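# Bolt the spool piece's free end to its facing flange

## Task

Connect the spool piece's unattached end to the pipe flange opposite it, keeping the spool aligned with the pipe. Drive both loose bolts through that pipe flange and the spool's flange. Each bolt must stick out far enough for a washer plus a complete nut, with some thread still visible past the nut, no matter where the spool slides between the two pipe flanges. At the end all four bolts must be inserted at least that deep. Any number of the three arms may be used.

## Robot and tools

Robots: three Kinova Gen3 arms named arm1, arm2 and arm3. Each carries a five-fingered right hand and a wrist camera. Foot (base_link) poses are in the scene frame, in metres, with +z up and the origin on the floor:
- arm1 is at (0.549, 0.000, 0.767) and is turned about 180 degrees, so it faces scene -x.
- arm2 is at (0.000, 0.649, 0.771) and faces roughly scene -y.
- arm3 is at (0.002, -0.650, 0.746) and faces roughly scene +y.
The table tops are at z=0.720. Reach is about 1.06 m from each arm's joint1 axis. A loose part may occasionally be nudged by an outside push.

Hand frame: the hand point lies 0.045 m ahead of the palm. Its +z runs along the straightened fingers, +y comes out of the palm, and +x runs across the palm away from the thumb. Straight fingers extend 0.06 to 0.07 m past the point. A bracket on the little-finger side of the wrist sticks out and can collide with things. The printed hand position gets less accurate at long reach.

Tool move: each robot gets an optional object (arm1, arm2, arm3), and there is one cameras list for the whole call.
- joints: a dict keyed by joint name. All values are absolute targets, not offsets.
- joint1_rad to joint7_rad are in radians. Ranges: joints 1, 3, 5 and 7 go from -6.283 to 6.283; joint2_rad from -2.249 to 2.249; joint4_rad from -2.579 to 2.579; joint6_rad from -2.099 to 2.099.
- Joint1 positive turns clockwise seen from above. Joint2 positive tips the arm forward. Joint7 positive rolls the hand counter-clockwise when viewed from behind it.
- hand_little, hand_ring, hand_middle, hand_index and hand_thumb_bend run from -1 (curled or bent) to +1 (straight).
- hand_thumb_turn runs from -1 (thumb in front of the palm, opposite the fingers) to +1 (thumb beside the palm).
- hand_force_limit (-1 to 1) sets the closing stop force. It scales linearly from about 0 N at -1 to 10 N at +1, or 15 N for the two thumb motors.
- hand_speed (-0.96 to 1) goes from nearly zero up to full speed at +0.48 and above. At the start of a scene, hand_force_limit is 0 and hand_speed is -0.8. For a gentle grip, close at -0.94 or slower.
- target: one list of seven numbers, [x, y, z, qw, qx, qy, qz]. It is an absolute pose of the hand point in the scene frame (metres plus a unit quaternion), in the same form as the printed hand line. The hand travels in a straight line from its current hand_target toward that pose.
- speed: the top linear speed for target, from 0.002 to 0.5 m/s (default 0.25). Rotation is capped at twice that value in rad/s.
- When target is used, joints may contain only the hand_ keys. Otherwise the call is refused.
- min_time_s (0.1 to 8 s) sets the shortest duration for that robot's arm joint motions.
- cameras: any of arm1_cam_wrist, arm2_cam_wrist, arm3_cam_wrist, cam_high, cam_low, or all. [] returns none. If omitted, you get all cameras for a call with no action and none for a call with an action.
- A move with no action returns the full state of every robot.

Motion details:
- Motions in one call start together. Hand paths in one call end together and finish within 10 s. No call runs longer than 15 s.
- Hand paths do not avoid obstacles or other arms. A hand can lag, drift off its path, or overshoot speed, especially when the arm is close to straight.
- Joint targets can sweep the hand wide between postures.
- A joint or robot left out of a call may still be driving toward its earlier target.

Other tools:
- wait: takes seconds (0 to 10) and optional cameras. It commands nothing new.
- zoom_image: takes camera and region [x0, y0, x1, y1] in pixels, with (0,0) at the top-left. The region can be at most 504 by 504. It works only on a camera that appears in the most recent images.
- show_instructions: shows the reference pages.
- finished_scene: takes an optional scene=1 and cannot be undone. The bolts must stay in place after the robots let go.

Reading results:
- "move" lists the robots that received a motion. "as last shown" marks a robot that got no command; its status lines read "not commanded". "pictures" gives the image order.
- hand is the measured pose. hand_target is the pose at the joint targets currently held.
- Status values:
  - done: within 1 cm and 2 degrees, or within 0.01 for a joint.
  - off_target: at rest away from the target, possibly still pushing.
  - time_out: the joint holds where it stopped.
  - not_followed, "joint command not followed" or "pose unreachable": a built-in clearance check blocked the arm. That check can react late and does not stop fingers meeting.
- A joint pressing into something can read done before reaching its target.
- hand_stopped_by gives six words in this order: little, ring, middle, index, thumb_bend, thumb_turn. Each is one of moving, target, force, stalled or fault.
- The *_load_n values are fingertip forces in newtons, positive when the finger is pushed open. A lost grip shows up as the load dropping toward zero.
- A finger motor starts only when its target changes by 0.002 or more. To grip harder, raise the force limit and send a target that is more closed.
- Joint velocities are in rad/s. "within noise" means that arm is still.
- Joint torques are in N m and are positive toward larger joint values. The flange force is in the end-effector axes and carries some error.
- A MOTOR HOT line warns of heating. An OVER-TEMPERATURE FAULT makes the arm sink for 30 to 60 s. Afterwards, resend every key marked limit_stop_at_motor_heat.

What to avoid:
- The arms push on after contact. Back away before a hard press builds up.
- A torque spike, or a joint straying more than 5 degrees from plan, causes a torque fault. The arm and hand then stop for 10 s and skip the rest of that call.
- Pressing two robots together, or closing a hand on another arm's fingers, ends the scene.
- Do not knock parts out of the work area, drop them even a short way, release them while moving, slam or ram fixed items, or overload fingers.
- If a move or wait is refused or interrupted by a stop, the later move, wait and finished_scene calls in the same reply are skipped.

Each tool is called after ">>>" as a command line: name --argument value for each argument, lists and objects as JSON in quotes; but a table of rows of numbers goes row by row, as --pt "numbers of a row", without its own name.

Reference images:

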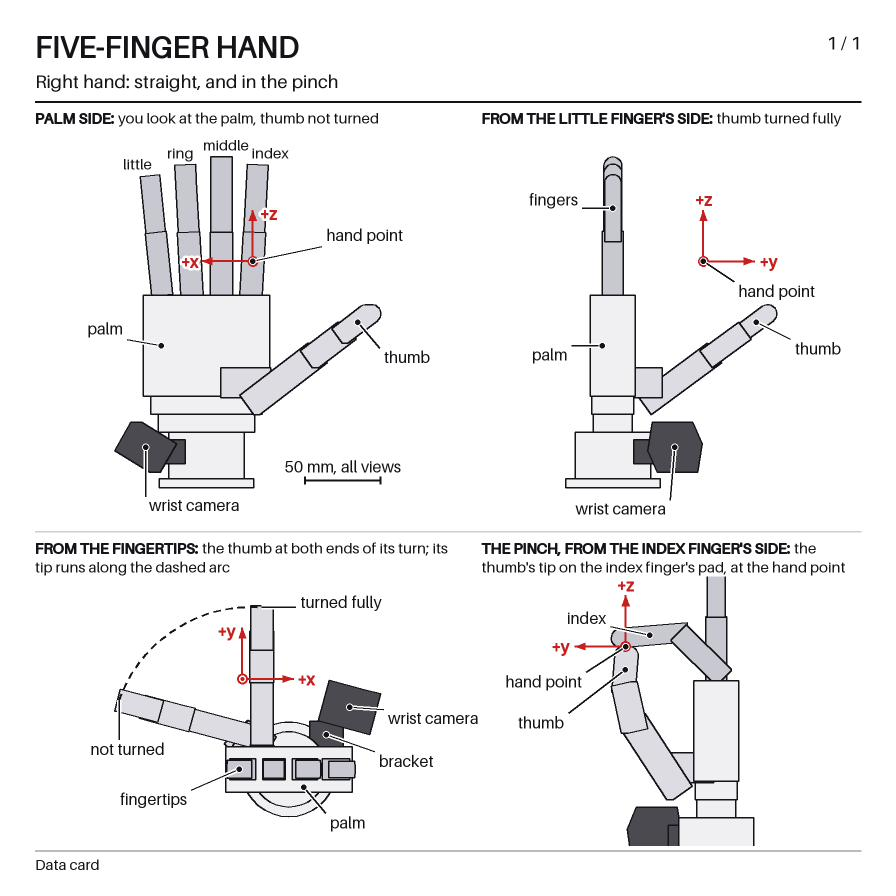

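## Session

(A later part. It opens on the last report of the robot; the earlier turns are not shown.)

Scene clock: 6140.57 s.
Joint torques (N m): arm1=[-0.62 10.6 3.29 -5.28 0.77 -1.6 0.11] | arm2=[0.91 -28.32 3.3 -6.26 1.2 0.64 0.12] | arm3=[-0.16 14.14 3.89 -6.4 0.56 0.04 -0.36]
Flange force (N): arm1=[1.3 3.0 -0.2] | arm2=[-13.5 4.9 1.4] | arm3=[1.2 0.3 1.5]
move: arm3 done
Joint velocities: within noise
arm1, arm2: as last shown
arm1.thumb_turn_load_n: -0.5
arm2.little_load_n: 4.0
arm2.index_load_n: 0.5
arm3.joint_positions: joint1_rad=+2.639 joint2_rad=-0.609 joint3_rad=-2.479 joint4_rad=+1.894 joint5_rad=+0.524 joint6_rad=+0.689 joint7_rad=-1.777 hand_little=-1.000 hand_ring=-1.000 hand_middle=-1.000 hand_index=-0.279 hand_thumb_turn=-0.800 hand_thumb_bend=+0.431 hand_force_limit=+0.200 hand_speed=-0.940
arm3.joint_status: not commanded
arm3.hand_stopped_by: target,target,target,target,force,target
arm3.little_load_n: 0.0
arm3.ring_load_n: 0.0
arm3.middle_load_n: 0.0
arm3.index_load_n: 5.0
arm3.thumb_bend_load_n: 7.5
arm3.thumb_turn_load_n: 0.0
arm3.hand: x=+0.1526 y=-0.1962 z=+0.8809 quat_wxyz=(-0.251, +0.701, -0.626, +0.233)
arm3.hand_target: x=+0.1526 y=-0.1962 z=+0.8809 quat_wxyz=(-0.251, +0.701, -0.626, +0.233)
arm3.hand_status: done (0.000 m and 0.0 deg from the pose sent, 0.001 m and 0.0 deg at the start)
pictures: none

>>> move --arm3 '{"joints":{"hand_thumb_bend":0.55,"hand_speed":-0.94}}'

>>> move --arm3 '{"joints":{"hand_thumb_bend":0.95,"hand_speed":-0.85}}' --cameras '["cam_low","cam_high","arm3_cam_wrist"]'

>>> zoom_image --camera "cam_low" --region '[600, 160, 640, 190]'

Scene clock: 6153.77 s.
Joint torques (N m): arm1=[-0.53 10.61 3.24 -5.09 0.75 -1.6 0.12] | arm2=[0.91 -28.01 3.3 -6.11 1.16 0.65 0.08] | arm3=[-0.25 14.01 3.67 -6.29 0.46 0 -0.36]
Flange force (N): arm1=[1.3 2.9 -1.0] | arm2=[-13.8 4.6 1.0] | arm3=[1.3 -0.2 1.3]
move: arm3 done
Joint velocities: within noise
arm1, arm2: as last shown
arm1.thumb_turn_load_n: 0.0
arm2.index_load_n: 0.0
arm3.joint_positions: joint1_rad=+2.639 joint2_rad=-0.609 joint3_rad=-2.479 joint4_rad=+1.894 joint5_rad=+0.524 joint6_rad=+0.689 joint7_rad=-1.777 hand_little=-1.000 hand_ring=-1.000 hand_middle=-1.000 hand_index=-0.280 hand_thumb_turn=-0.800 hand_thumb_bend=+0.550 hand_force_limit=+0.200 hand_speed=-0.940
arm3.joint_status: all done
arm3.hand_stopped_by: target,target,target,target,target,target
arm3.little_load_n: 0.0
arm3.ring_load_n: 0.0
arm3.middle_load_n: 0.0
arm3.index_load_n: 0.0
arm3.thumb_bend_load_n: 0.0
arm3.thumb_turn_load_n: 0.0
arm3.hand: x=+0.1526 y=-0.1962 z=+0.8809 quat_wxyz=(-0.251, +0.701, -0.626, +0.233)
arm3.hand_target: x=+0.1526 y=-0.1962 z=+0.8809 quat_wxyz=(-0.251, +0.701, -0.626, +0.233)
arm3.hand_status: not commanded
pictures: none

Scene clock: 6156.10 s.
Joint torques (N m): arm1=[-0.55 10.56 3.2 -5.22 0.72 -1.55 0.14] | arm2=[0.91 -27.92 3.31 -6.06 1.16 0.65 0.09] | arm3=[-0.31 14 3.7 -6.24 0.47 -0.02 -0.41]
Flange force (N): arm1=[0.8 2.7 -0.6] | arm2=[-13.8 4.6 0.9] | arm3=[0.9 -0.5 1.3]
move: arm3 done
Joint velocities: within noise
arm1: as last shown
arm1.thumb_bend_load_n: -0.5
arm1.thumb_turn_load_n: -0.5
arm2.joint_positions: joint1_rad=-0.116 joint2_rad=+1.187 joint3_rad=-0.394 joint4_rad=+0.776 joint5_rad=+0.832 joint6_rad=+1.426 joint7_rad=-2.025 hand_little=-0.892 hand_ring=-0.814 hand_middle=-0.812 hand_index=-0.829 hand_thumb_turn=-1.000 hand_thumb_bend=+1.000 hand_force_limit=-0.100 hand_speed=-0.940
arm2.joint_status: not commanded
arm2.hand_stopped_by: force,force,force,force,target,target
arm2.little_load_n: 4.0
arm2.ring_load_n: 0.0
arm2.middle_load_n: 0.0
arm2.index_load_n: 0.0
arm2.thumb_bend_load_n: 0.0
arm2.thumb_turn_load_n: 0.0
arm2.hand: x=+0.0829 y=-0.0460 z=+0.7954 quat_wxyz=(+0.159, -0.649, -0.723, +0.177)
arm2.hand_target: x=+0.0829 y=-0.0460 z=+0.7954 quat_wxyz=(+0.159, -0.649, -0.723, +0.177)
arm2.hand_status: not commanded
arm3.joint_positions: joint1_rad=+2.639 joint2_rad=-0.609 joint3_rad=-2.479 joint4_rad=+1.894 joint5_rad=+0.524 joint6_rad=+0.689 joint7_rad=-1.777 hand_little=-1.000 hand_ring=-1.000 hand_middle=-1.000 hand_index=-0.280 hand_thumb_turn=-0.800 hand_thumb_bend=+0.950 hand_force_limit=+0.200 hand_speed=-0.850
arm3.joint_status: all done
arm3.hand_stopped_by: target,target,target,target,target,target
arm3.little_load_n: 0.0
arm3.ring_load_n: 0.0
arm3.middle_load_n: 0.0
arm3.index_load_n: 0.0
arm3.thumb_bend_load_n: 0.0
arm3.thumb_turn_load_n: 0.0
arm3.hand: x=+0.1526 y=-0.1962 z=+0.8809 quat_wxyz=(-0.251, +0.701, -0.626, +0.233)
arm3.hand_target: x=+0.1526 y=-0.1962 z=+0.8809 quat_wxyz=(-0.251, +0.701, -0.626, +0.233)
arm3.hand_status: not commanded
pictures: arm3_cam_wrist, cam_high, cam_low
Images, in order (width x height): arm3_cam_wrist 672x504, cam_high 896x504, cam_low 896x504.

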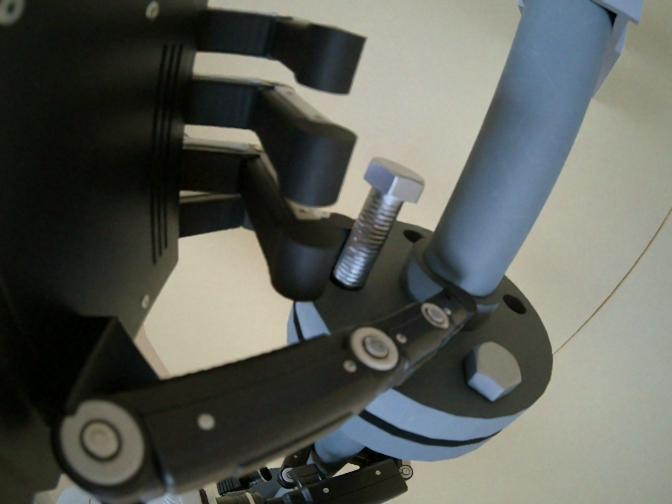

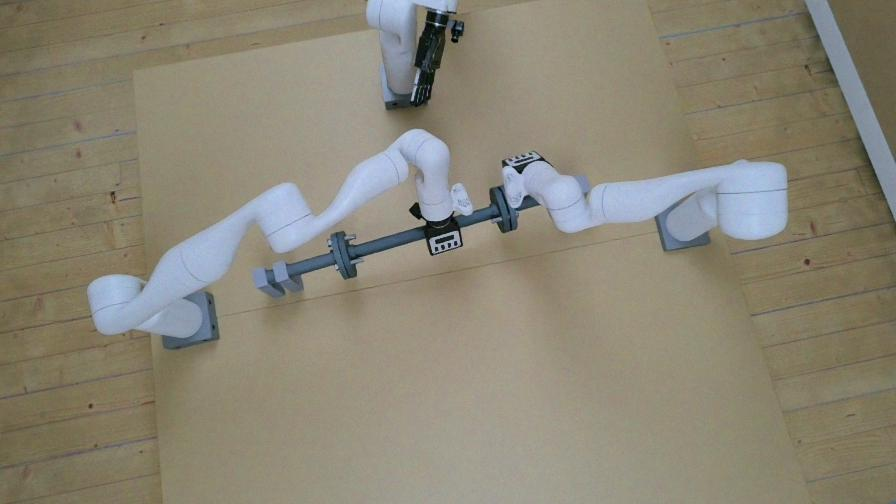

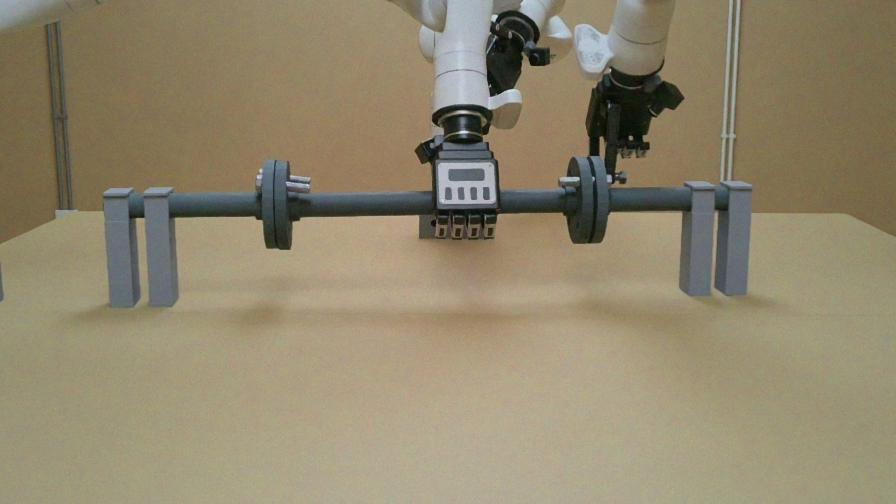

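Scaled by 12.600 from the camera's image (finer frame: 1280x720).

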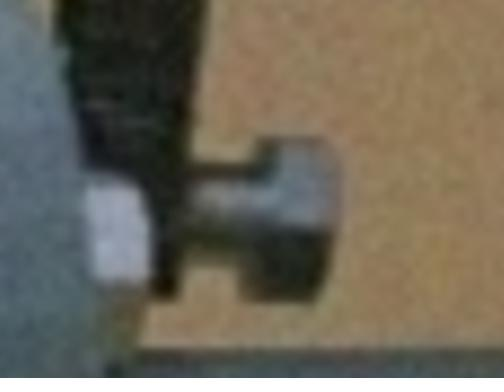

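>>> move --arm3 '{"target":[0.1545,-0.1968,0.8786,0.2508,-0.7008,0.6260,-0.2327],"speed":0.01}'

>>> move --arm3 '{"target":[0.1640,-0.1985,0.8860,0.2508,-0.7008,0.6260,-0.2327],"speed":0.02}' --cameras '["cam_low","arm3_cam_wrist"]'

>>> move --arm3 '{"target":[0.1880,-0.2020,0.9060,0.2508,-0.7008,0.6260,-0.2327],"speed":0.04}' --cameras '["cam_low","cam_high","arm3_cam_wrist"]'

Scene clock: 6168.33 s.
Joint torques (N m): arm1=[-0.51 10.57 3.2 -5.15 0.8 -1.58 0.07] | arm2=[0.89 -27.9 3.28 -6.11 1.15 0.63 0.1] | arm3=[-0.22 13.93 3.82 -6.11 0.51 0.05 -0.38]
Flange force (N): arm1=[1.1 2.9 -0.6] | arm2=[-13.4 4.5 0.9] | arm3=[0.8 -0.4 1.1]
move: arm3 done
Joint velocities: within noise
arm1, arm2: as last shown
arm1.thumb_bend_load_n: 0.0
arm2.index_load_n: 0.5
arm3.joint_positions: joint1_rad=+2.643 joint2_rad=-0.613 joint3_rad=-2.479 joint4_rad=+1.899 joint5_rad=+0.526 joint6_rad=+0.679 joint7_rad=-1.779 hand_little=-1.000 hand_ring=-1.000 hand_middle=-1.000 hand_index=-0.280 hand_thumb_turn=-0.800 hand_thumb_bend=+0.950 hand_force_limit=+0.200 hand_speed=-0.850
arm3.joint_status: not commanded
arm3.hand_stopped_by: target,target,target,target,target,target
arm3.little_load_n: 0.0
arm3.ring_load_n: 0.5
arm3.middle_load_n: 0.0
arm3.index_load_n: 0.5
arm3.thumb_bend_load_n: 0.0
arm3.thumb_turn_load_n: 0.0
arm3.hand: x=+0.1545 y=-0.1968 z=+0.8786 quat_wxyz=(-0.251, +0.701, -0.626, +0.233)
arm3.hand_target: x=+0.1545 y=-0.1968 z=+0.8786 quat_wxyz=(-0.251, +0.701, -0.626, +0.233)
arm3.hand_status: done (0.000 m and 0.0 deg from the pose sent, 0.003 m and 0.0 deg at the start)
pictures: none

Scene clock: 6169.43 s.
Joint torques (N m): arm1=[-0.54 10.63 3.21 -5.17 0.74 -1.59 0.16] | arm2=[0.92 -27.92 3.29 -6.1 1.16 0.63 0.1] | arm3=[-0.2 13.89 3.79 -6.35 0.48 0 -0.4]
Flange force (N): arm1=[1.3 2.7 -1.0] | arm2=[-13.6 4.6 0.9] | arm3=[0.9 -0.1 1.3]
move: arm3 done
Joint velocities: within noise
arm1, arm2: as last shown
arm1.thumb_turn_load_n: 0.0
arm2.index_load_n: 0.0
arm3.joint_positions: joint1_rad=+2.662 joint2_rad=-0.596 joint3_rad=-2.475 joint4_rad=+1.896 joint5_rad=+0.532 joint6_rad=+0.681 joint7_rad=-1.755 hand_little=-1.000 hand_ring=-1.000 hand_middle=-1.000 hand_index=-0.280 hand_thumb_turn=-0.800 hand_thumb_bend=+0.950 hand_force_limit=+0.200 hand_speed=-0.850
arm3.joint_status: not commanded
arm3.hand_stopped_by: target,target,target,target,target,target
arm3.little_load_n: 0.0
arm3.ring_load_n: 0.0
arm3.middle_load_n: 0.0
arm3.index_load_n: 0.0
arm3.thumb_bend_load_n: 0.0
arm3.thumb_turn_load_n: 0.0
arm3.hand: x=+0.1640 y=-0.1985 z=+0.8860 quat_wxyz=(-0.251, +0.701, -0.626, +0.233)
arm3.hand_target: x=+0.1640 y=-0.1985 z=+0.8860 quat_wxyz=(-0.251, +0.701, -0.626, +0.233)
arm3.hand_status: done (0.000 m and 0.0 deg from the pose sent, 0.012 m and 0.0 deg at the start)
pictures: arm3_cam_wrist, cam_low
Images, in order (width x height): arm3_cam_wrist 672x504, cam_low 896x504.

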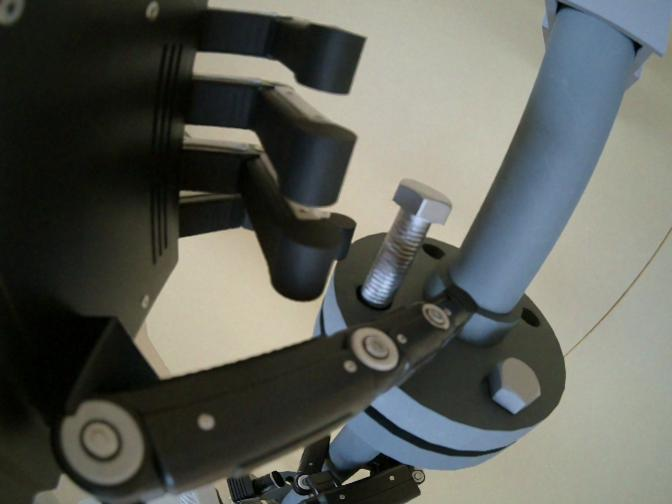

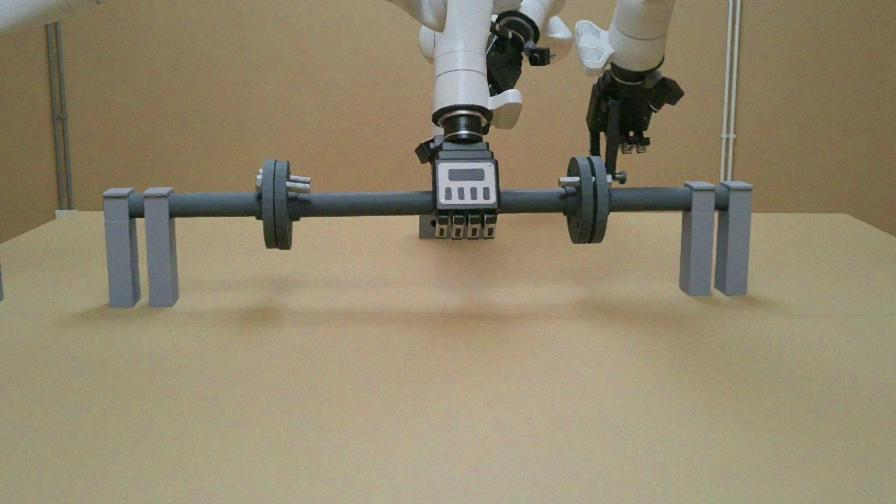

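Scene clock: 6170.73 s.
Joint torques (N m): arm1=[-0.47 10.6 3.23 -5.14 0.77 -1.58 0.14] | arm2=[0.91 -27.85 3.22 -6.05 1.14 0.68 0.13] | arm3=[-0.18 13.53 3.56 -6.82 0.48 -0.13 -0.39]
Flange force (N): arm1=[1.3 2.7 -0.9] | arm2=[-13.5 4.5 0.9] | arm3=[1.1 0.0 1.1]
move: arm3 done
Joint velocities: within noise
arm1, arm2: as last shown
arm2.thumb_bend_load_n: -0.5
arm3.joint_positions: joint1_rad=+2.713 joint2_rad=-0.552 joint3_rad=-2.471 joint4_rad=+1.880 joint5_rad=+0.541 joint6_rad=+0.695 joint7_rad=-1.687 hand_little=-1.000 hand_ring=-1.000 hand_middle=-1.000 hand_index=-0.280 hand_thumb_turn=-0.800 hand_thumb_bend=+0.950 hand_force_limit=+0.200 hand_speed=-0.850
arm3.joint_status: not commanded
arm3.hand_stopped_by: target,target,target,target,target,target
arm3.little_load_n: 0.5
arm3.ring_load_n: 0.0
arm3.middle_load_n: 0.0
arm3.index_load_n: 0.0
arm3.thumb_bend_load_n: 0.0
arm3.thumb_turn_load_n: 0.0
arm3.hand: x=+0.1880 y=-0.2020 z=+0.9060 quat_wxyz=(-0.251, +0.701, -0.626, +0.233)
arm3.hand_target: x=+0.1880 y=-0.2020 z=+0.9060 quat_wxyz=(-0.251, +0.701, -0.626, +0.233)
arm3.hand_status: done (0.000 m and 0.0 deg from the pose sent, 0.031 m and 0.0 deg at the start)
pictures: arm3_cam_wrist, cam_high, cam_low
Images, in order (width x height): arm3_cam_wrist 672x504, cam_high 896x504, cam_low 896x504.

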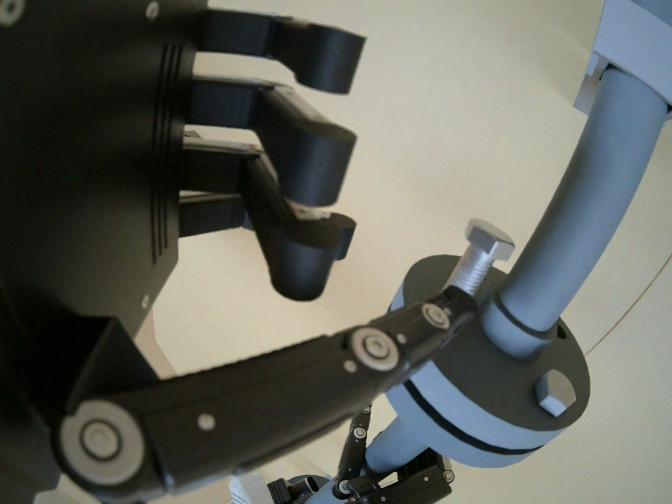

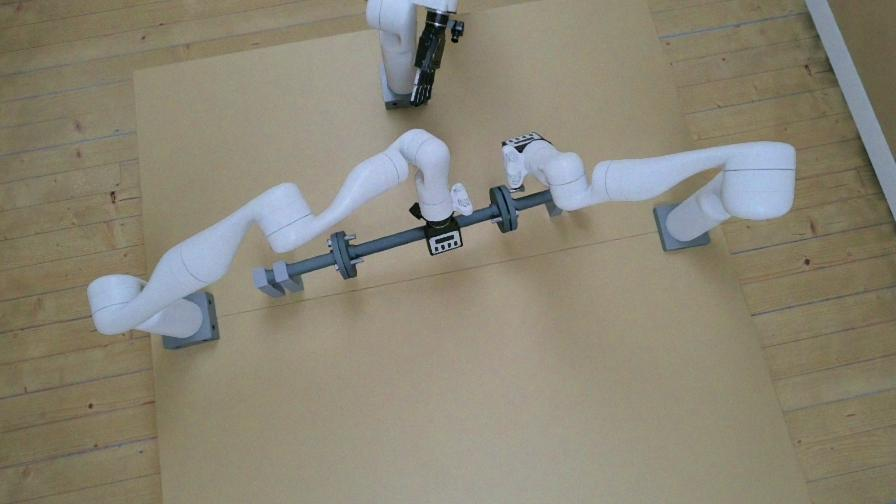

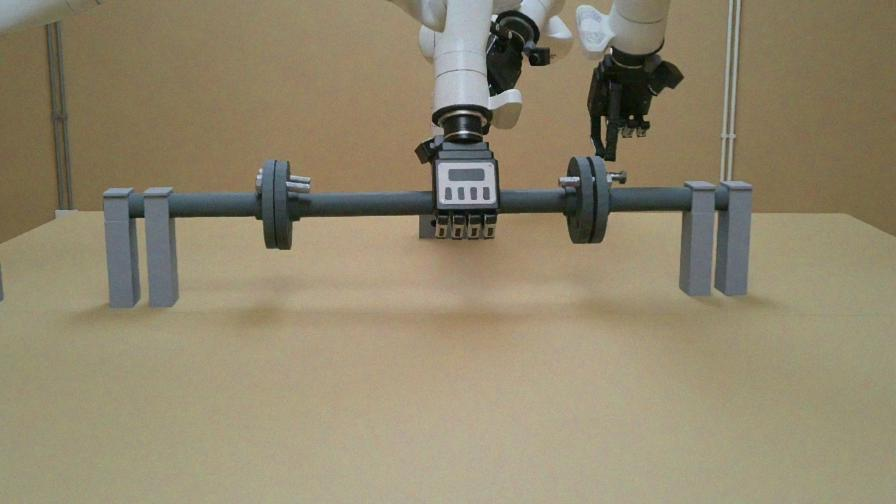

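>>> move --arm3 '{"target":[0.2000,-0.2500,0.9200,0.1940,-0.6904,0.6267,-0.3048],"speed":0.08}'

>>> move --arm3 '{"target":[0.1360,-0.2550,0.8815,0.1940,-0.6904,0.6267,-0.3048],"speed":0.05}' --cameras '["cam_low","cam_high","arm3_cam_wrist"]'

>>> zoom_image --camera "cam_low" --region '[590, 145, 665, 205]'

Scene clock: 6192.03 s.
Joint torques (N m): arm1=[-0.48 10.62 3.29 -5.19 0.75 -1.65 0.08] | arm2=[0.9 -27.92 3.23 -6.08 1.15 0.64 0.1] | arm3=[-0.19 13.49 3.51 -6.72 0.77 0.15 -0.34]
Flange force (N): arm1=[1.6 2.6 -0.9] | arm2=[-13.7 4.6 0.9] | arm3=[0.9 0.3 1.4]
move: arm3 done
Joint velocities: within noise
arm1, arm2: as last shown
arm1.thumb_bend_load_n: -0.5
arm2.thumb_bend_load_n: 0.0
arm3.joint_positions: joint1_rad=+2.722 joint2_rad=-0.553 joint3_rad=-2.475 joint4_rad=+1.828 joint5_rad=+0.523 joint6_rad=+0.913 joint7_rad=-1.603 hand_little=-1.000 hand_ring=-1.000 hand_middle=-1.000 hand_index=-0.280 hand_thumb_turn=-0.800 hand_thumb_bend=+0.950 hand_force_limit=+0.200 hand_speed=-0.850
arm3.joint_status: not commanded
arm3.hand_stopped_by: target,target,target,target,target,target
arm3.little_load_n: 0.0
arm3.ring_load_n: 0.0
arm3.middle_load_n: 0.0
arm3.index_load_n: 0.0
arm3.thumb_bend_load_n: 0.0
arm3.thumb_turn_load_n: 0.0
arm3.hand: x=+0.2000 y=-0.2500 z=+0.9200 quat_wxyz=(-0.194, +0.690, -0.627, +0.305)
arm3.hand_target: x=+0.2000 y=-0.2500 z=+0.9200 quat_wxyz=(-0.194, +0.690, -0.627, +0.305)
arm3.hand_status: done (0.000 m and 0.0 deg from the pose sent, 0.051 m and 10.6 deg at the start)
pictures: none

Scene clock: 6194.03 s.
Joint torques (N m): arm1=[-0.53 10.66 3.36 -5.24 0.79 -1.56 0.08] | arm2=[0.98 -27.91 3.28 -6.1 1.14 0.64 0.08] | arm3=[-0.2 13.62 3.69 -5.64 0.7 0.41 -0.35]
Flange force (N): arm1=[1.6 3.0 -0.1] | arm2=[-13.7 4.6 0.9] | arm3=[0.5 -0.2 1.3]
move: arm3 done
Joint velocities: within noise
arm1.joint_positions: joint1_rad=+0.423 joint2_rad=-1.565 joint3_rad=-0.821 joint4_rad=+2.575 joint5_rad=-0.517 joint6_rad=+1.131 joint7_rad=-2.295 hand_little=+1.000 hand_ring=+1.000 hand_middle=+1.000 hand_index=+1.000 hand_thumb_turn=+1.000 hand_thumb_bend=+1.000 hand_force_limit=-0.600 hand_speed=-0.800
arm1.joint_status: not commanded
arm1.hand_stopped_by: target,target,target,target,target,target
arm1.little_load_n: 0.0
arm1.ring_load_n: 0.0
arm1.middle_load_n: 0.0
arm1.index_load_n: 0.0
arm1.thumb_bend_load_n: 0.0
arm1.thumb_turn_load_n: 0.0
arm1.hand: x=+0.3706 y=-0.0774 z=+1.0093 quat_wxyz=(-0.054, +0.840, -0.327, -0.430)
arm1.hand_target: x=+0.3706 y=-0.0774 z=+1.0093 quat_wxyz=(-0.054, +0.840, -0.327, -0.430)
arm1.hand_status: not commanded
arm2: as last shown
arm3.joint_positions: joint1_rad=+2.587 joint2_rad=-0.611 joint3_rad=-2.500 joint4_rad=+1.891 joint5_rad=+0.488 joint6_rad=+0.908 joint7_rad=-1.760 hand_little=-1.000 hand_ring=-1.000 hand_middle=-1.000 hand_index=-0.280 hand_thumb_turn=-0.800 hand_thumb_bend=+0.950 hand_force_limit=+0.200 hand_speed=-0.850
arm3.joint_status: not commanded
arm3.hand_stopped_by: target,target,target,target,target,target
arm3.little_load_n: 0.0
arm3.ring_load_n: 0.0
arm3.middle_load_n: 0.0
arm3.index_load_n: 0.0
arm3.thumb_bend_load_n: 0.0
arm3.thumb_turn_load_n: 0.0
arm3.hand: x=+0.1360 y=-0.2550 z=+0.8815 quat_wxyz=(-0.194, +0.690, -0.627, +0.305)
arm3.hand_target: x=+0.1360 y=-0.2550 z=+0.8815 quat_wxyz=(-0.194, +0.690, -0.627, +0.305)
arm3.hand_status: done (0.000 m and 0.0 deg from the pose sent, 0.075 m and 0.0 deg at the start)
pictures: arm3_cam_wrist, cam_high, cam_low
Images, in order (width x height): arm3_cam_wrist 672x504, cam_high 896x504, cam_low 896x504.

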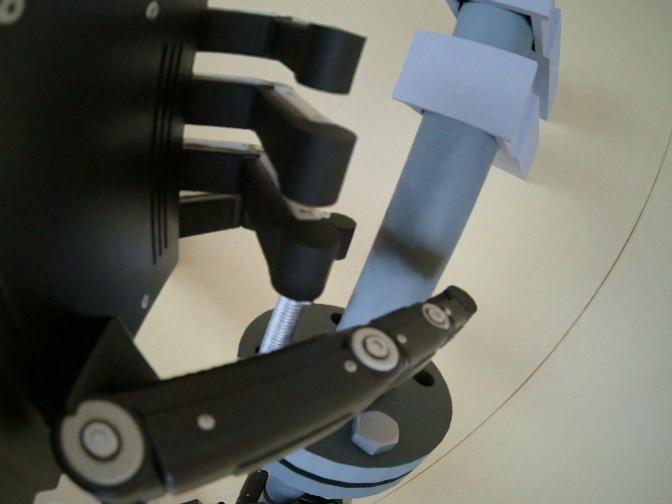

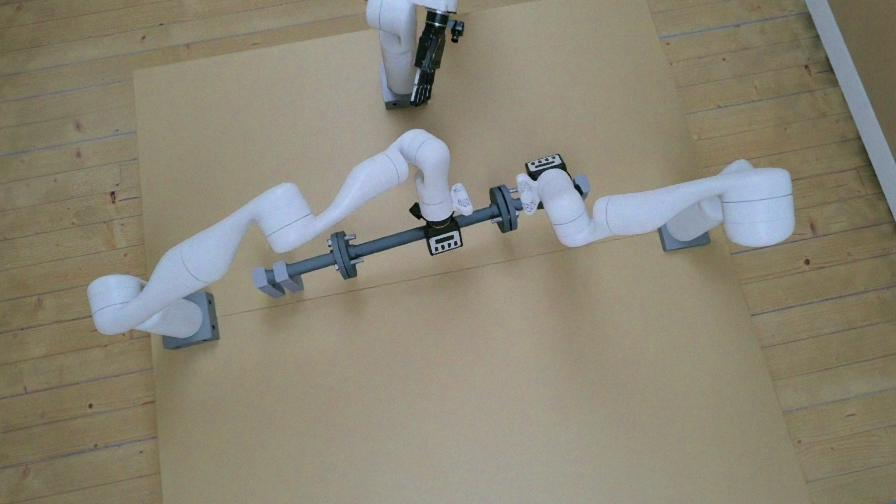

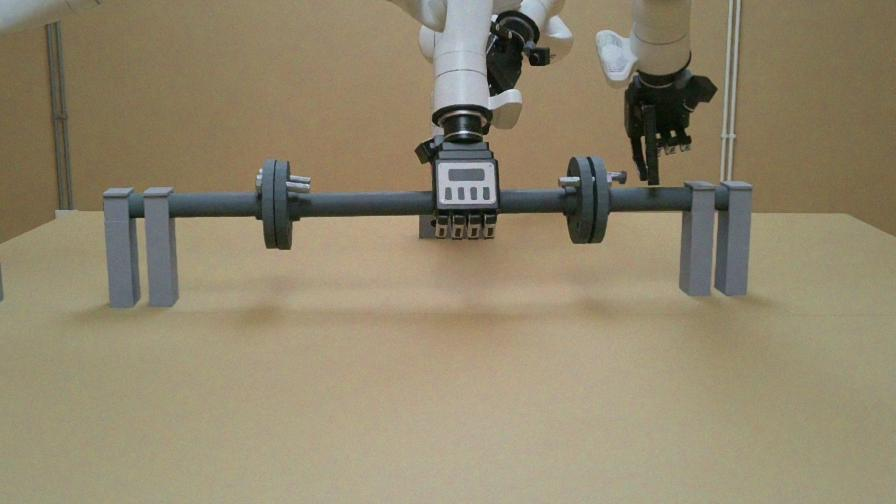

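Scaled by 6.720 from the camera's image (finer frame: 1280x720).

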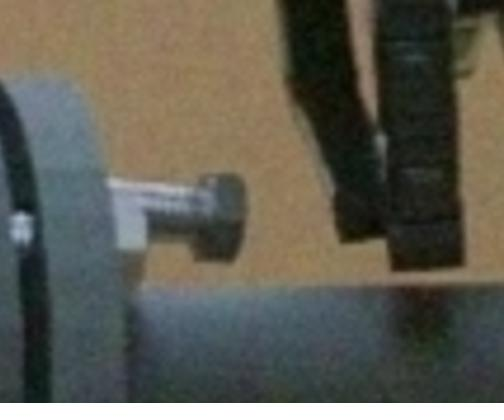

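>>> move --arm3 '{"target":[0.1344,-0.2400,0.8805,0.1940,-0.6904,0.6267,-0.3048],"speed":0.03}'

>>> move --arm3 '{"target":[0.1338,-0.2345,0.8800,0.1940,-0.6904,0.6267,-0.3048],"speed":0.01}' --cameras '["cam_low"]'

>>> zoom_image --camera "cam_low" --region '[550, 145, 660, 225]'

Scene clock: 6204.77 s.
Joint torques (N m): arm1=[-0.64 10.61 3.22 -5.21 0.78 -1.62 0.12] | arm2=[0.91 -27.89 3.31 -6.13 1.16 0.65 0.08] | arm3=[-0.19 14.26 3.83 -5.78 0.7 0.38 -0.35]
Flange force (N): arm1=[1.3 3.0 -0.6] | arm2=[-13.3 4.5 1.0] | arm3=[0.7 -0.1 1.3]
move: arm3 done
Joint velocities: within noise
arm1, arm2: as last shown
arm1.ring_load_n: 0.5
arm3.joint_positions: joint1_rad=+2.604 joint2_rad=-0.636 joint3_rad=-2.513 joint4_rad=+1.842 joint5_rad=+0.472 joint6_rad=+0.928 joint7_rad=-1.744 hand_little=-1.000 hand_ring=-1.000 hand_middle=-1.000 hand_index=-0.280 hand_thumb_turn=-0.800 hand_thumb_bend=+0.950 hand_force_limit=+0.200 hand_speed=-0.850
arm3.joint_status: not commanded
arm3.hand_stopped_by: target,target,target,target,target,target
arm3.little_load_n: 0.0
arm3.ring_load_n: 0.5
arm3.middle_load_n: 0.0
arm3.index_load_n: 0.0
arm3.thumb_bend_load_n: 0.0
arm3.thumb_turn_load_n: 0.0
arm3.hand: x=+0.1344 y=-0.2400 z=+0.8805 quat_wxyz=(-0.194, +0.690, -0.627, +0.305)
arm3.hand_target: x=+0.1344 y=-0.2400 z=+0.8805 quat_wxyz=(-0.194, +0.690, -0.627, +0.305)
arm3.hand_status: done (0.000 m and 0.0 deg from the pose sent, 0.015 m and 0.0 deg at the start)
pictures: none

Scene clock: 6205.80 s.
Joint torques (N m): arm1=[-0.57 10.65 3.23 -5.13 0.77 -1.61 0.14] | arm2=[1.03 -27.72 3.37 -6.08 1.16 0.6 0.08] | arm3=[-0.37 14.55 3.62 -6.29 0.72 0.02 -0.42]
Flange force (N): arm1=[1.5 2.9 -1.0] | arm2=[-13.4 4.5 0.6] | arm3=[1.6 -0.4 1.2]
move: arm3 done
Joint velocities: within noise
arm1, arm2: as last shown
arm1.ring_load_n: 0.0
arm2.middle_load_n: 0.5
arm3.joint_positions: joint1_rad=+2.610 joint2_rad=-0.645 joint3_rad=-2.518 joint4_rad=+1.824 joint5_rad=+0.467 joint6_rad=+0.935 joint7_rad=-1.739 hand_little=-1.000 hand_ring=-1.000 hand_middle=-1.000 hand_index=-0.280 hand_thumb_turn=-0.800 hand_thumb_bend=+0.950 hand_force_limit=+0.200 hand_speed=-0.850
arm3.joint_status: not commanded
arm3.hand_stopped_by: target,target,target,target,target,target
arm3.little_load_n: 0.0
arm3.ring_load_n: 0.0
arm3.middle_load_n: 0.0
arm3.index_load_n: 0.0
arm3.thumb_bend_load_n: 0.0
arm3.thumb_turn_load_n: 0.0
arm3.hand: x=+0.1338 y=-0.2345 z=+0.8800 quat_wxyz=(-0.194, +0.690, -0.627, +0.305)
arm3.hand_target: x=+0.1338 y=-0.2345 z=+0.8800 quat_wxyz=(-0.194, +0.690, -0.627, +0.305)
arm3.hand_status: done (0.000 m and 0.0 deg from the pose sent, 0.006 m and 0.0 deg at the start)
Images, in order (width x height): cam_low 896x504.

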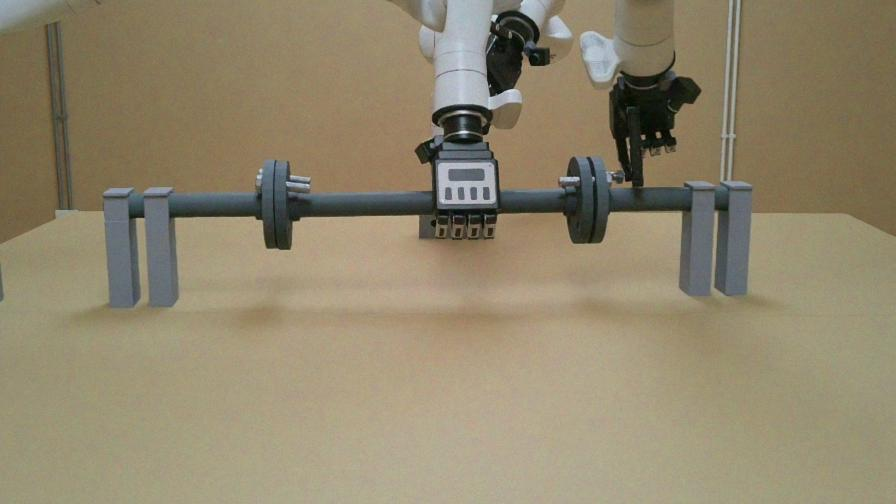

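Scaled by 4.582 from the camera's image (finer frame: 1280x720).

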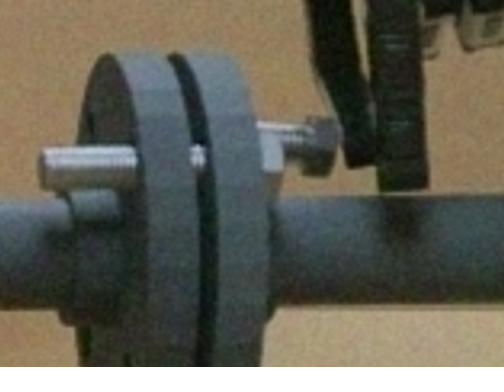

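Contact made; continue pushing.

>>> move --arm3 '{"target":[0.1334,-0.2305,0.8800,0.1940,-0.6904,0.6267,-0.3048],"speed":0.01}'

>>> move --arm3 '{"target":[0.1329,-0.2260,0.8800,0.1940,-0.6904,0.6267,-0.3048],"speed":0.01}'

>>> move --arm3 '{"target":[0.1324,-0.2215,0.8800,0.1940,-0.6904,0.6267,-0.3048],"speed":0.01}' --cameras '["cam_low","cam_high"]'

>>> zoom_image --camera "cam_low" --region '[550, 145, 660, 225]'

>>> zoom_image --camera "cam_high" --region '[475, 170, 535, 230]'

Scene clock: 6217.43 s.
Joint torques (N m): arm1=[-0.56 10.67 3.27 -5.12 0.74 -1.65 0.14] | arm2=[0.9 -28 3.24 -6.16 1.15 0.64 0.08] | arm3=[-0.3 14.64 3.77 -6.13 0.74 0.2 -0.39]
Flange force (N): arm1=[1.7 2.8 -1.2] | arm2=[-13.5 4.6 1.1] | arm3=[1.3 -0.3 1.3]
move: arm3 done
Joint velocities: within noise
arm1: as last shown
arm2.joint_positions: joint1_rad=-0.116 joint2_rad=+1.187 joint3_rad=-0.394 joint4_rad=+0.776 joint5_rad=+0.832 joint6_rad=+1.426 joint7_rad=-2.025 hand_little=-0.892 hand_ring=-0.814 hand_middle=-0.812 hand_index=-0.829 hand_thumb_turn=-1.000 hand_thumb_bend=+1.000 hand_force_limit=-0.100 hand_speed=-0.940
arm2.joint_status: not commanded
arm2.hand_stopped_by: force,force,force,force,target,target
arm2.little_load_n: 4.0
arm2.ring_load_n: 0.5
arm2.middle_load_n: 0.5
arm2.index_load_n: 0.0
arm2.thumb_bend_load_n: 0.0
arm2.thumb_turn_load_n: 0.0
arm2.hand: x=+0.0829 y=-0.0460 z=+0.7954 quat_wxyz=(+0.159, -0.649, -0.723, +0.177)
arm2.hand_target: x=+0.0829 y=-0.0460 z=+0.7954 quat_wxyz=(+0.159, -0.649, -0.723, +0.177)
arm2.hand_status: not commanded
arm3.joint_positions: joint1_rad=+2.614 joint2_rad=-0.651 joint3_rad=-2.522 joint4_rad=+1.810 joint5_rad=+0.463 joint6_rad=+0.941 joint7_rad=-1.734 hand_little=-1.000 hand_ring=-1.000 hand_middle=-1.000 hand_index=-0.280 hand_thumb_turn=-0.800 hand_thumb_bend=+0.950 hand_force_limit=+0.200 hand_speed=-0.850
arm3.joint_status: not commanded
arm3.hand_stopped_by: target,target,target,target,target,target
arm3.little_load_n: 0.0
arm3.ring_load_n: 0.0
arm3.middle_load_n: 0.0
arm3.index_load_n: 0.0
arm3.thumb_bend_load_n: 0.0
arm3.thumb_turn_load_n: 0.0
arm3.hand: x=+0.1334 y=-0.2305 z=+0.8800 quat_wxyz=(-0.194, +0.690, -0.627, +0.305)
arm3.hand_target: x=+0.1334 y=-0.2305 z=+0.8800 quat_wxyz=(-0.194, +0.690, -0.627, +0.305)
arm3.hand_status: done (0.000 m and 0.0 deg from the pose sent, 0.004 m and 0.0 deg at the start)
pictures: none

Scene clock: 6218.40 s.
Joint torques (N m): arm1=[-0.49 10.61 3.24 -5.13 0.79 -1.6 0.08] | arm2=[0.92 -28.22 3.24 -6.26 1.2 0.62 0.06] | arm3=[-0.24 14.85 3.81 -6.12 0.79 0.2 -0.42]
Flange force (N): arm1=[1.4 2.9 -0.8] | arm2=[-13.5 4.7 1.3] | arm3=[1.2 -0.2 1.2]
move: arm3 done
Joint velocities: within noise
arm1, arm2: as last shown
arm1.thumb_turn_load_n: 0.5
arm2.ring_load_n: 0.0
arm2.middle_load_n: 0.0
arm3.joint_positions: joint1_rad=+2.619 joint2_rad=-0.658 joint3_rad=-2.526 joint4_rad=+1.795 joint5_rad=+0.458 joint6_rad=+0.948 joint7_rad=-1.729 hand_little=-1.000 hand_ring=-1.000 hand_middle=-1.000 hand_index=-0.280 hand_thumb_turn=-0.800 hand_thumb_bend=+0.950 hand_force_limit=+0.200 hand_speed=-0.850
arm3.joint_status: not commanded
arm3.hand_stopped_by: target,target,target,target,target,target
arm3.little_load_n: 0.0
arm3.ring_load_n: 0.0
arm3.middle_load_n: 0.0
arm3.index_load_n: 0.0
arm3.thumb_bend_load_n: 0.0
arm3.thumb_turn_load_n: 0.0
arm3.hand: x=+0.1329 y=-0.2260 z=+0.8800 quat_wxyz=(-0.194, +0.690, -0.627, +0.305)
arm3.hand_target: x=+0.1329 y=-0.2260 z=+0.8800 quat_wxyz=(-0.194, +0.690, -0.627, +0.305)
arm3.hand_status: done (0.000 m and 0.0 deg from the pose sent, 0.005 m and 0.0 deg at the start)
pictures: none

Scene clock: 6219.37 s.
Joint torques (N m): arm1=[-0.56 10.56 3.21 -5.12 0.77 -1.58 0.12] | arm2=[0.91 -28.36 3.23 -6.32 1.23 0.64 0.1] | arm3=[-0.2 15 3.88 -6.04 0.78 0.25 -0.39]
Flange force (N): arm1=[1.0 3.0 -0.8] | arm2=[-13.3 4.8 1.5] | arm3=[1.0 -0.2 1.1]
move: arm3 done
Joint velocities: within noise
arm1, arm2: as last shown
arm1.thumb_turn_load_n: 0.0
arm2.thumb_turn_load_n: 0.5
arm3.joint_positions: joint1_rad=+2.624 joint2_rad=-0.665 joint3_rad=-2.530 joint4_rad=+1.779 joint5_rad=+0.454 joint6_rad=+0.956 joint7_rad=-1.725 hand_little=-1.000 hand_ring=-1.000 hand_middle=-1.000 hand_index=-0.280 hand_thumb_turn=-0.800 hand_thumb_bend=+0.950 hand_force_limit=+0.200 hand_speed=-0.850
arm3.joint_status: not commanded
arm3.hand_stopped_by: target,target,target,target,target,target
arm3.little_load_n: 0.0
arm3.ring_load_n: 0.0
arm3.middle_load_n: 0.0
arm3.index_load_n: 0.0
arm3.thumb_bend_load_n: 0.0
arm3.thumb_turn_load_n: 0.0
arm3.hand: x=+0.1324 y=-0.2215 z=+0.8800 quat_wxyz=(-0.194, +0.690, -0.627, +0.305)
arm3.hand_target: x=+0.1324 y=-0.2215 z=+0.8800 quat_wxyz=(-0.194, +0.690, -0.627, +0.305)
arm3.hand_status: done (0.000 m and 0.0 deg from the pose sent, 0.005 m and 0.0 deg at the start)
pictures: cam_high, cam_low
Images, in order (width x height): cam_high 896x504, cam_low 896x504.

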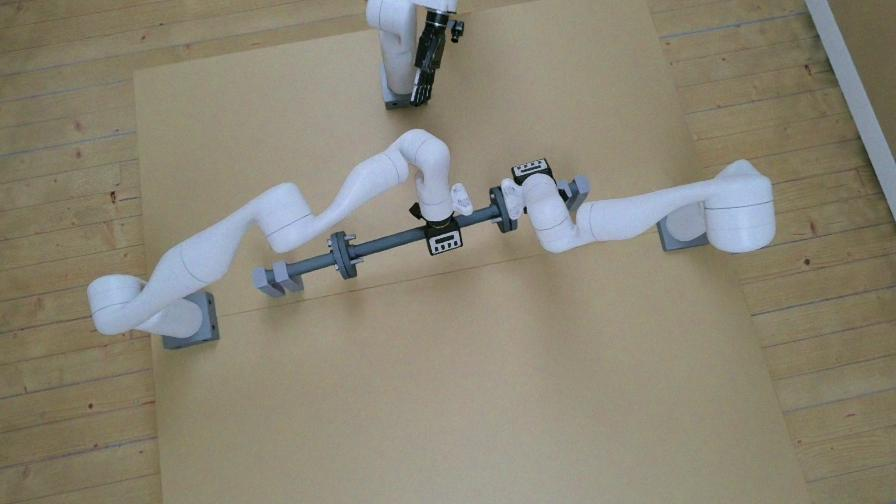

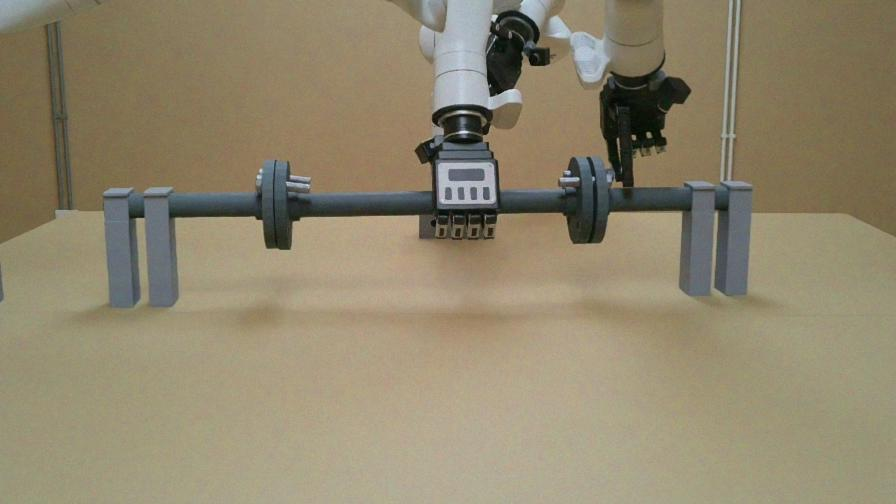

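Scaled by 4.582 from the camera's image (finer frame: 1280x720).

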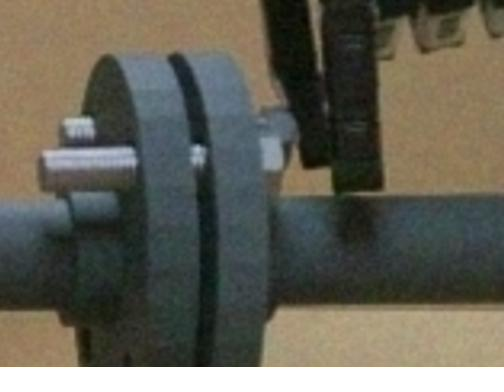

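Scaled by 8.400 from the camera's image (finer frame: 1280x720).

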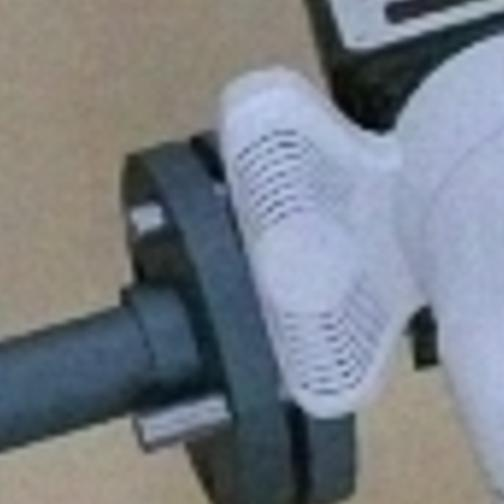

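>>> move --arm3 '{"target":[0.1320,-0.2170,0.8800,0.1940,-0.6904,0.6267,-0.3048],"speed":0.01}'

>>> move --arm3 '{"target":[0.1315,-0.2125,0.8800,0.1940,-0.6904,0.6267,-0.3048],"speed":0.01}'

>>> move --arm3 '{"target":[0.1311,-0.2085,0.8800,0.1940,-0.6904,0.6267,-0.3048],"speed":0.01}' --cameras '["cam_low","arm3_cam_wrist"]'

>>> zoom_image --camera "cam_low" --region '[550, 145, 660, 225]'

Scene clock: 6234.47 s.
Joint torques (N m): arm1=[-0.64 10.62 3.22 -5.12 0.77 -1.55 0.1] | arm2=[0.88 -28.3 3.28 -6.32 1.21 0.64 0.09] | arm3=[-0.12 15.19 3.9 -6 0.81 0.34 -0.34]
Flange force (N): arm1=[1.1 3.2 -0.6] | arm2=[-13.1 4.7 1.5] | arm3=[0.9 0.0 1.2]
move: arm3 done
Joint velocities: within noise
arm1, arm2: as last shown
arm2.thumb_turn_load_n: 0.0
arm3.joint_positions: joint1_rad=+2.629 joint2_rad=-0.672 joint3_rad=-2.533 joint4_rad=+1.764 joint5_rad=+0.450 joint6_rad=+0.963 joint7_rad=-1.720 hand_little=-1.000 hand_ring=-1.000 hand_middle=-1.000 hand_index=-0.280 hand_thumb_turn=-0.800 hand_thumb_bend=+0.950 hand_force_limit=+0.200 hand_speed=-0.850
arm3.joint_status: not commanded
arm3.hand_stopped_by: target,target,target,target,target,target
arm3.little_load_n: 0.0
arm3.ring_load_n: 0.0
arm3.middle_load_n: 0.0
arm3.index_load_n: 0.0
arm3.thumb_bend_load_n: 0.0
arm3.thumb_turn_load_n: 0.0
arm3.hand: x=+0.1320 y=-0.2170 z=+0.8800 quat_wxyz=(-0.194, +0.690, -0.627, +0.305)
arm3.hand_target: x=+0.1320 y=-0.2170 z=+0.8800 quat_wxyz=(-0.194, +0.690, -0.627, +0.305)
arm3.hand_status: done (0.000 m and 0.0 deg from the pose sent, 0.005 m and 0.0 deg at the start)
pictures: none

Scene clock: 6235.43 s.
Joint torques (N m): arm1=[-0.6 10.57 3.24 -5.17 0.79 -1.6 0.11] | arm2=[0.91 -28.29 3.27 -6.33 1.21 0.65 0.12] | arm3=[-0.17 15.3 3.89 -6.14 0.8 0.28 -0.4]
Flange force (N): arm1=[1.2 3.1 -0.6] | arm2=[-12.9 4.8 1.5] | arm3=[1.3 -0.2 1.1]
move: arm3 done
Joint velocities: within noise
arm1, arm2: as last shown
arm1.thumb_bend_load_n: -0.5
arm2.little_load_n: 4.5
arm2.ring_load_n: 0.5
arm3.joint_positions: joint1_rad=+2.634 joint2_rad=-0.679 joint3_rad=-2.537 joint4_rad=+1.748 joint5_rad=+0.446 joint6_rad=+0.970 joint7_rad=-1.715 hand_little=-1.000 hand_ring=-1.000 hand_middle=-1.000 hand_index=-0.280 hand_thumb_turn=-0.800 hand_thumb_bend=+0.950 hand_force_limit=+0.200 hand_speed=-0.850
arm3.joint_status: not commanded
arm3.hand_stopped_by: target,target,target,target,target,target
arm3.little_load_n: 0.0
arm3.ring_load_n: 0.0
arm3.middle_load_n: 0.0
arm3.index_load_n: 0.0
arm3.thumb_bend_load_n: 0.0
arm3.thumb_turn_load_n: 0.0
arm3.hand: x=+0.1315 y=-0.2125 z=+0.8800 quat_wxyz=(-0.194, +0.690, -0.627, +0.305)
arm3.hand_target: x=+0.1315 y=-0.2125 z=+0.8800 quat_wxyz=(-0.194, +0.690, -0.627, +0.305)
arm3.hand_status: done (0.000 m and 0.0 deg from the pose sent, 0.005 m and 0.0 deg at the start)
pictures: none

Scene clock: 6236.40 s.
Joint torques (N m): arm1=[-0.48 10.61 3.34 -5.2 0.76 -1.61 0.1] | arm2=[0.85 -28.4 3.26 -6.37 1.2 0.64 0.13] | arm3=[-0.24 15.51 3.97 -6.12 0.78 0.25 -0.38]
Flange force (N): arm1=[1.6 2.9 -0.6] | arm2=[-12.9 4.8 1.7] | arm3=[0.9 -0.3 1.1]
move: arm3 done
Joint velocities: within noise
arm1.joint_positions: joint1_rad=+0.423 joint2_rad=-1.565 joint3_rad=-0.821 joint4_rad=+2.575 joint5_rad=-0.517 joint6_rad=+1.131 joint7_rad=-2.295 hand_little=+1.000 hand_ring=+1.000 hand_middle=+1.000 hand_index=+1.000 hand_thumb_turn=+1.000 hand_thumb_bend=+1.000 hand_force_limit=-0.600 hand_speed=-0.800
arm1.joint_status: not commanded
arm1.hand_stopped_by: target,target,target,target,target,target
arm1.little_load_n: 0.0
arm1.ring_load_n: 0.0
arm1.middle_load_n: 0.0
arm1.index_load_n: 0.0
arm1.thumb_bend_load_n: 0.0
arm1.thumb_turn_load_n: 0.0
arm1.hand: x=+0.3706 y=-0.0774 z=+1.0093 quat_wxyz=(-0.054, +0.840, -0.327, -0.430)
arm1.hand_target: x=+0.3706 y=-0.0774 z=+1.0093 quat_wxyz=(-0.054, +0.840, -0.327, -0.430)
arm1.hand_status: not commanded
arm2: as last shown
arm2.ring_load_n: 0.0
arm2.middle_load_n: 0.5
arm3.joint_positions: joint1_rad=+2.638 joint2_rad=-0.685 joint3_rad=-2.541 joint4_rad=+1.734 joint5_rad=+0.442 joint6_rad=+0.977 joint7_rad=-1.711 hand_little=-1.000 hand_ring=-1.000 hand_middle=-1.000 hand_index=-0.280 hand_thumb_turn=-0.800 hand_thumb_bend=+0.950 hand_force_limit=+0.200 hand_speed=-0.850
arm3.joint_status: not commanded
arm3.hand_stopped_by: target,target,target,target,target,target
arm3.little_load_n: 0.0
arm3.ring_load_n: 0.0
arm3.middle_load_n: 0.0
arm3.index_load_n: 0.0
arm3.thumb_bend_load_n: 0.0
arm3.thumb_turn_load_n: 0.0
arm3.hand: x=+0.1311 y=-0.2085 z=+0.8800 quat_wxyz=(-0.194, +0.690, -0.627, +0.305)
arm3.hand_target: x=+0.1311 y=-0.2085 z=+0.8800 quat_wxyz=(-0.194, +0.690, -0.627, +0.305)
arm3.hand_status: done (0.000 m and 0.0 deg from the pose sent, 0.004 m and 0.0 deg at the start)
pictures: arm3_cam_wrist, cam_low
Images, in order (width x height): arm3_cam_wrist 672x504, cam_low 896x504.

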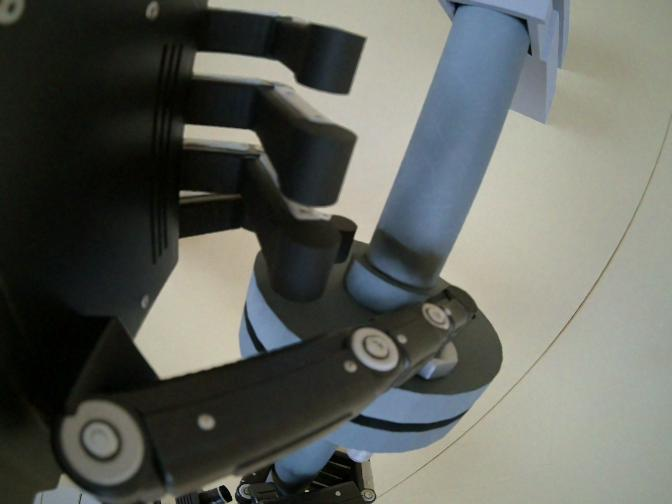

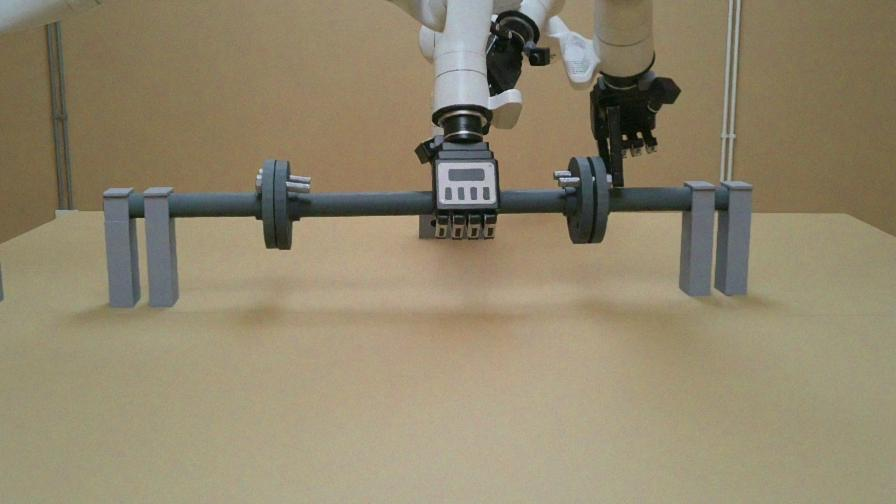

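Scaled by 4.582 from the camera's image (finer frame: 1280x720).

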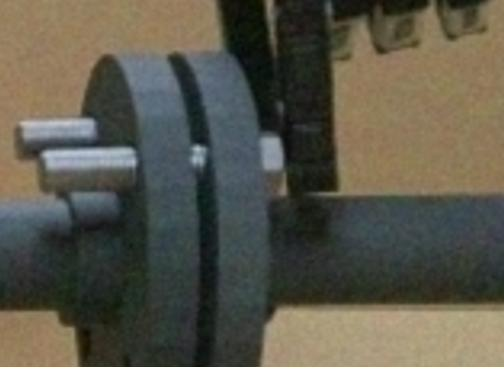

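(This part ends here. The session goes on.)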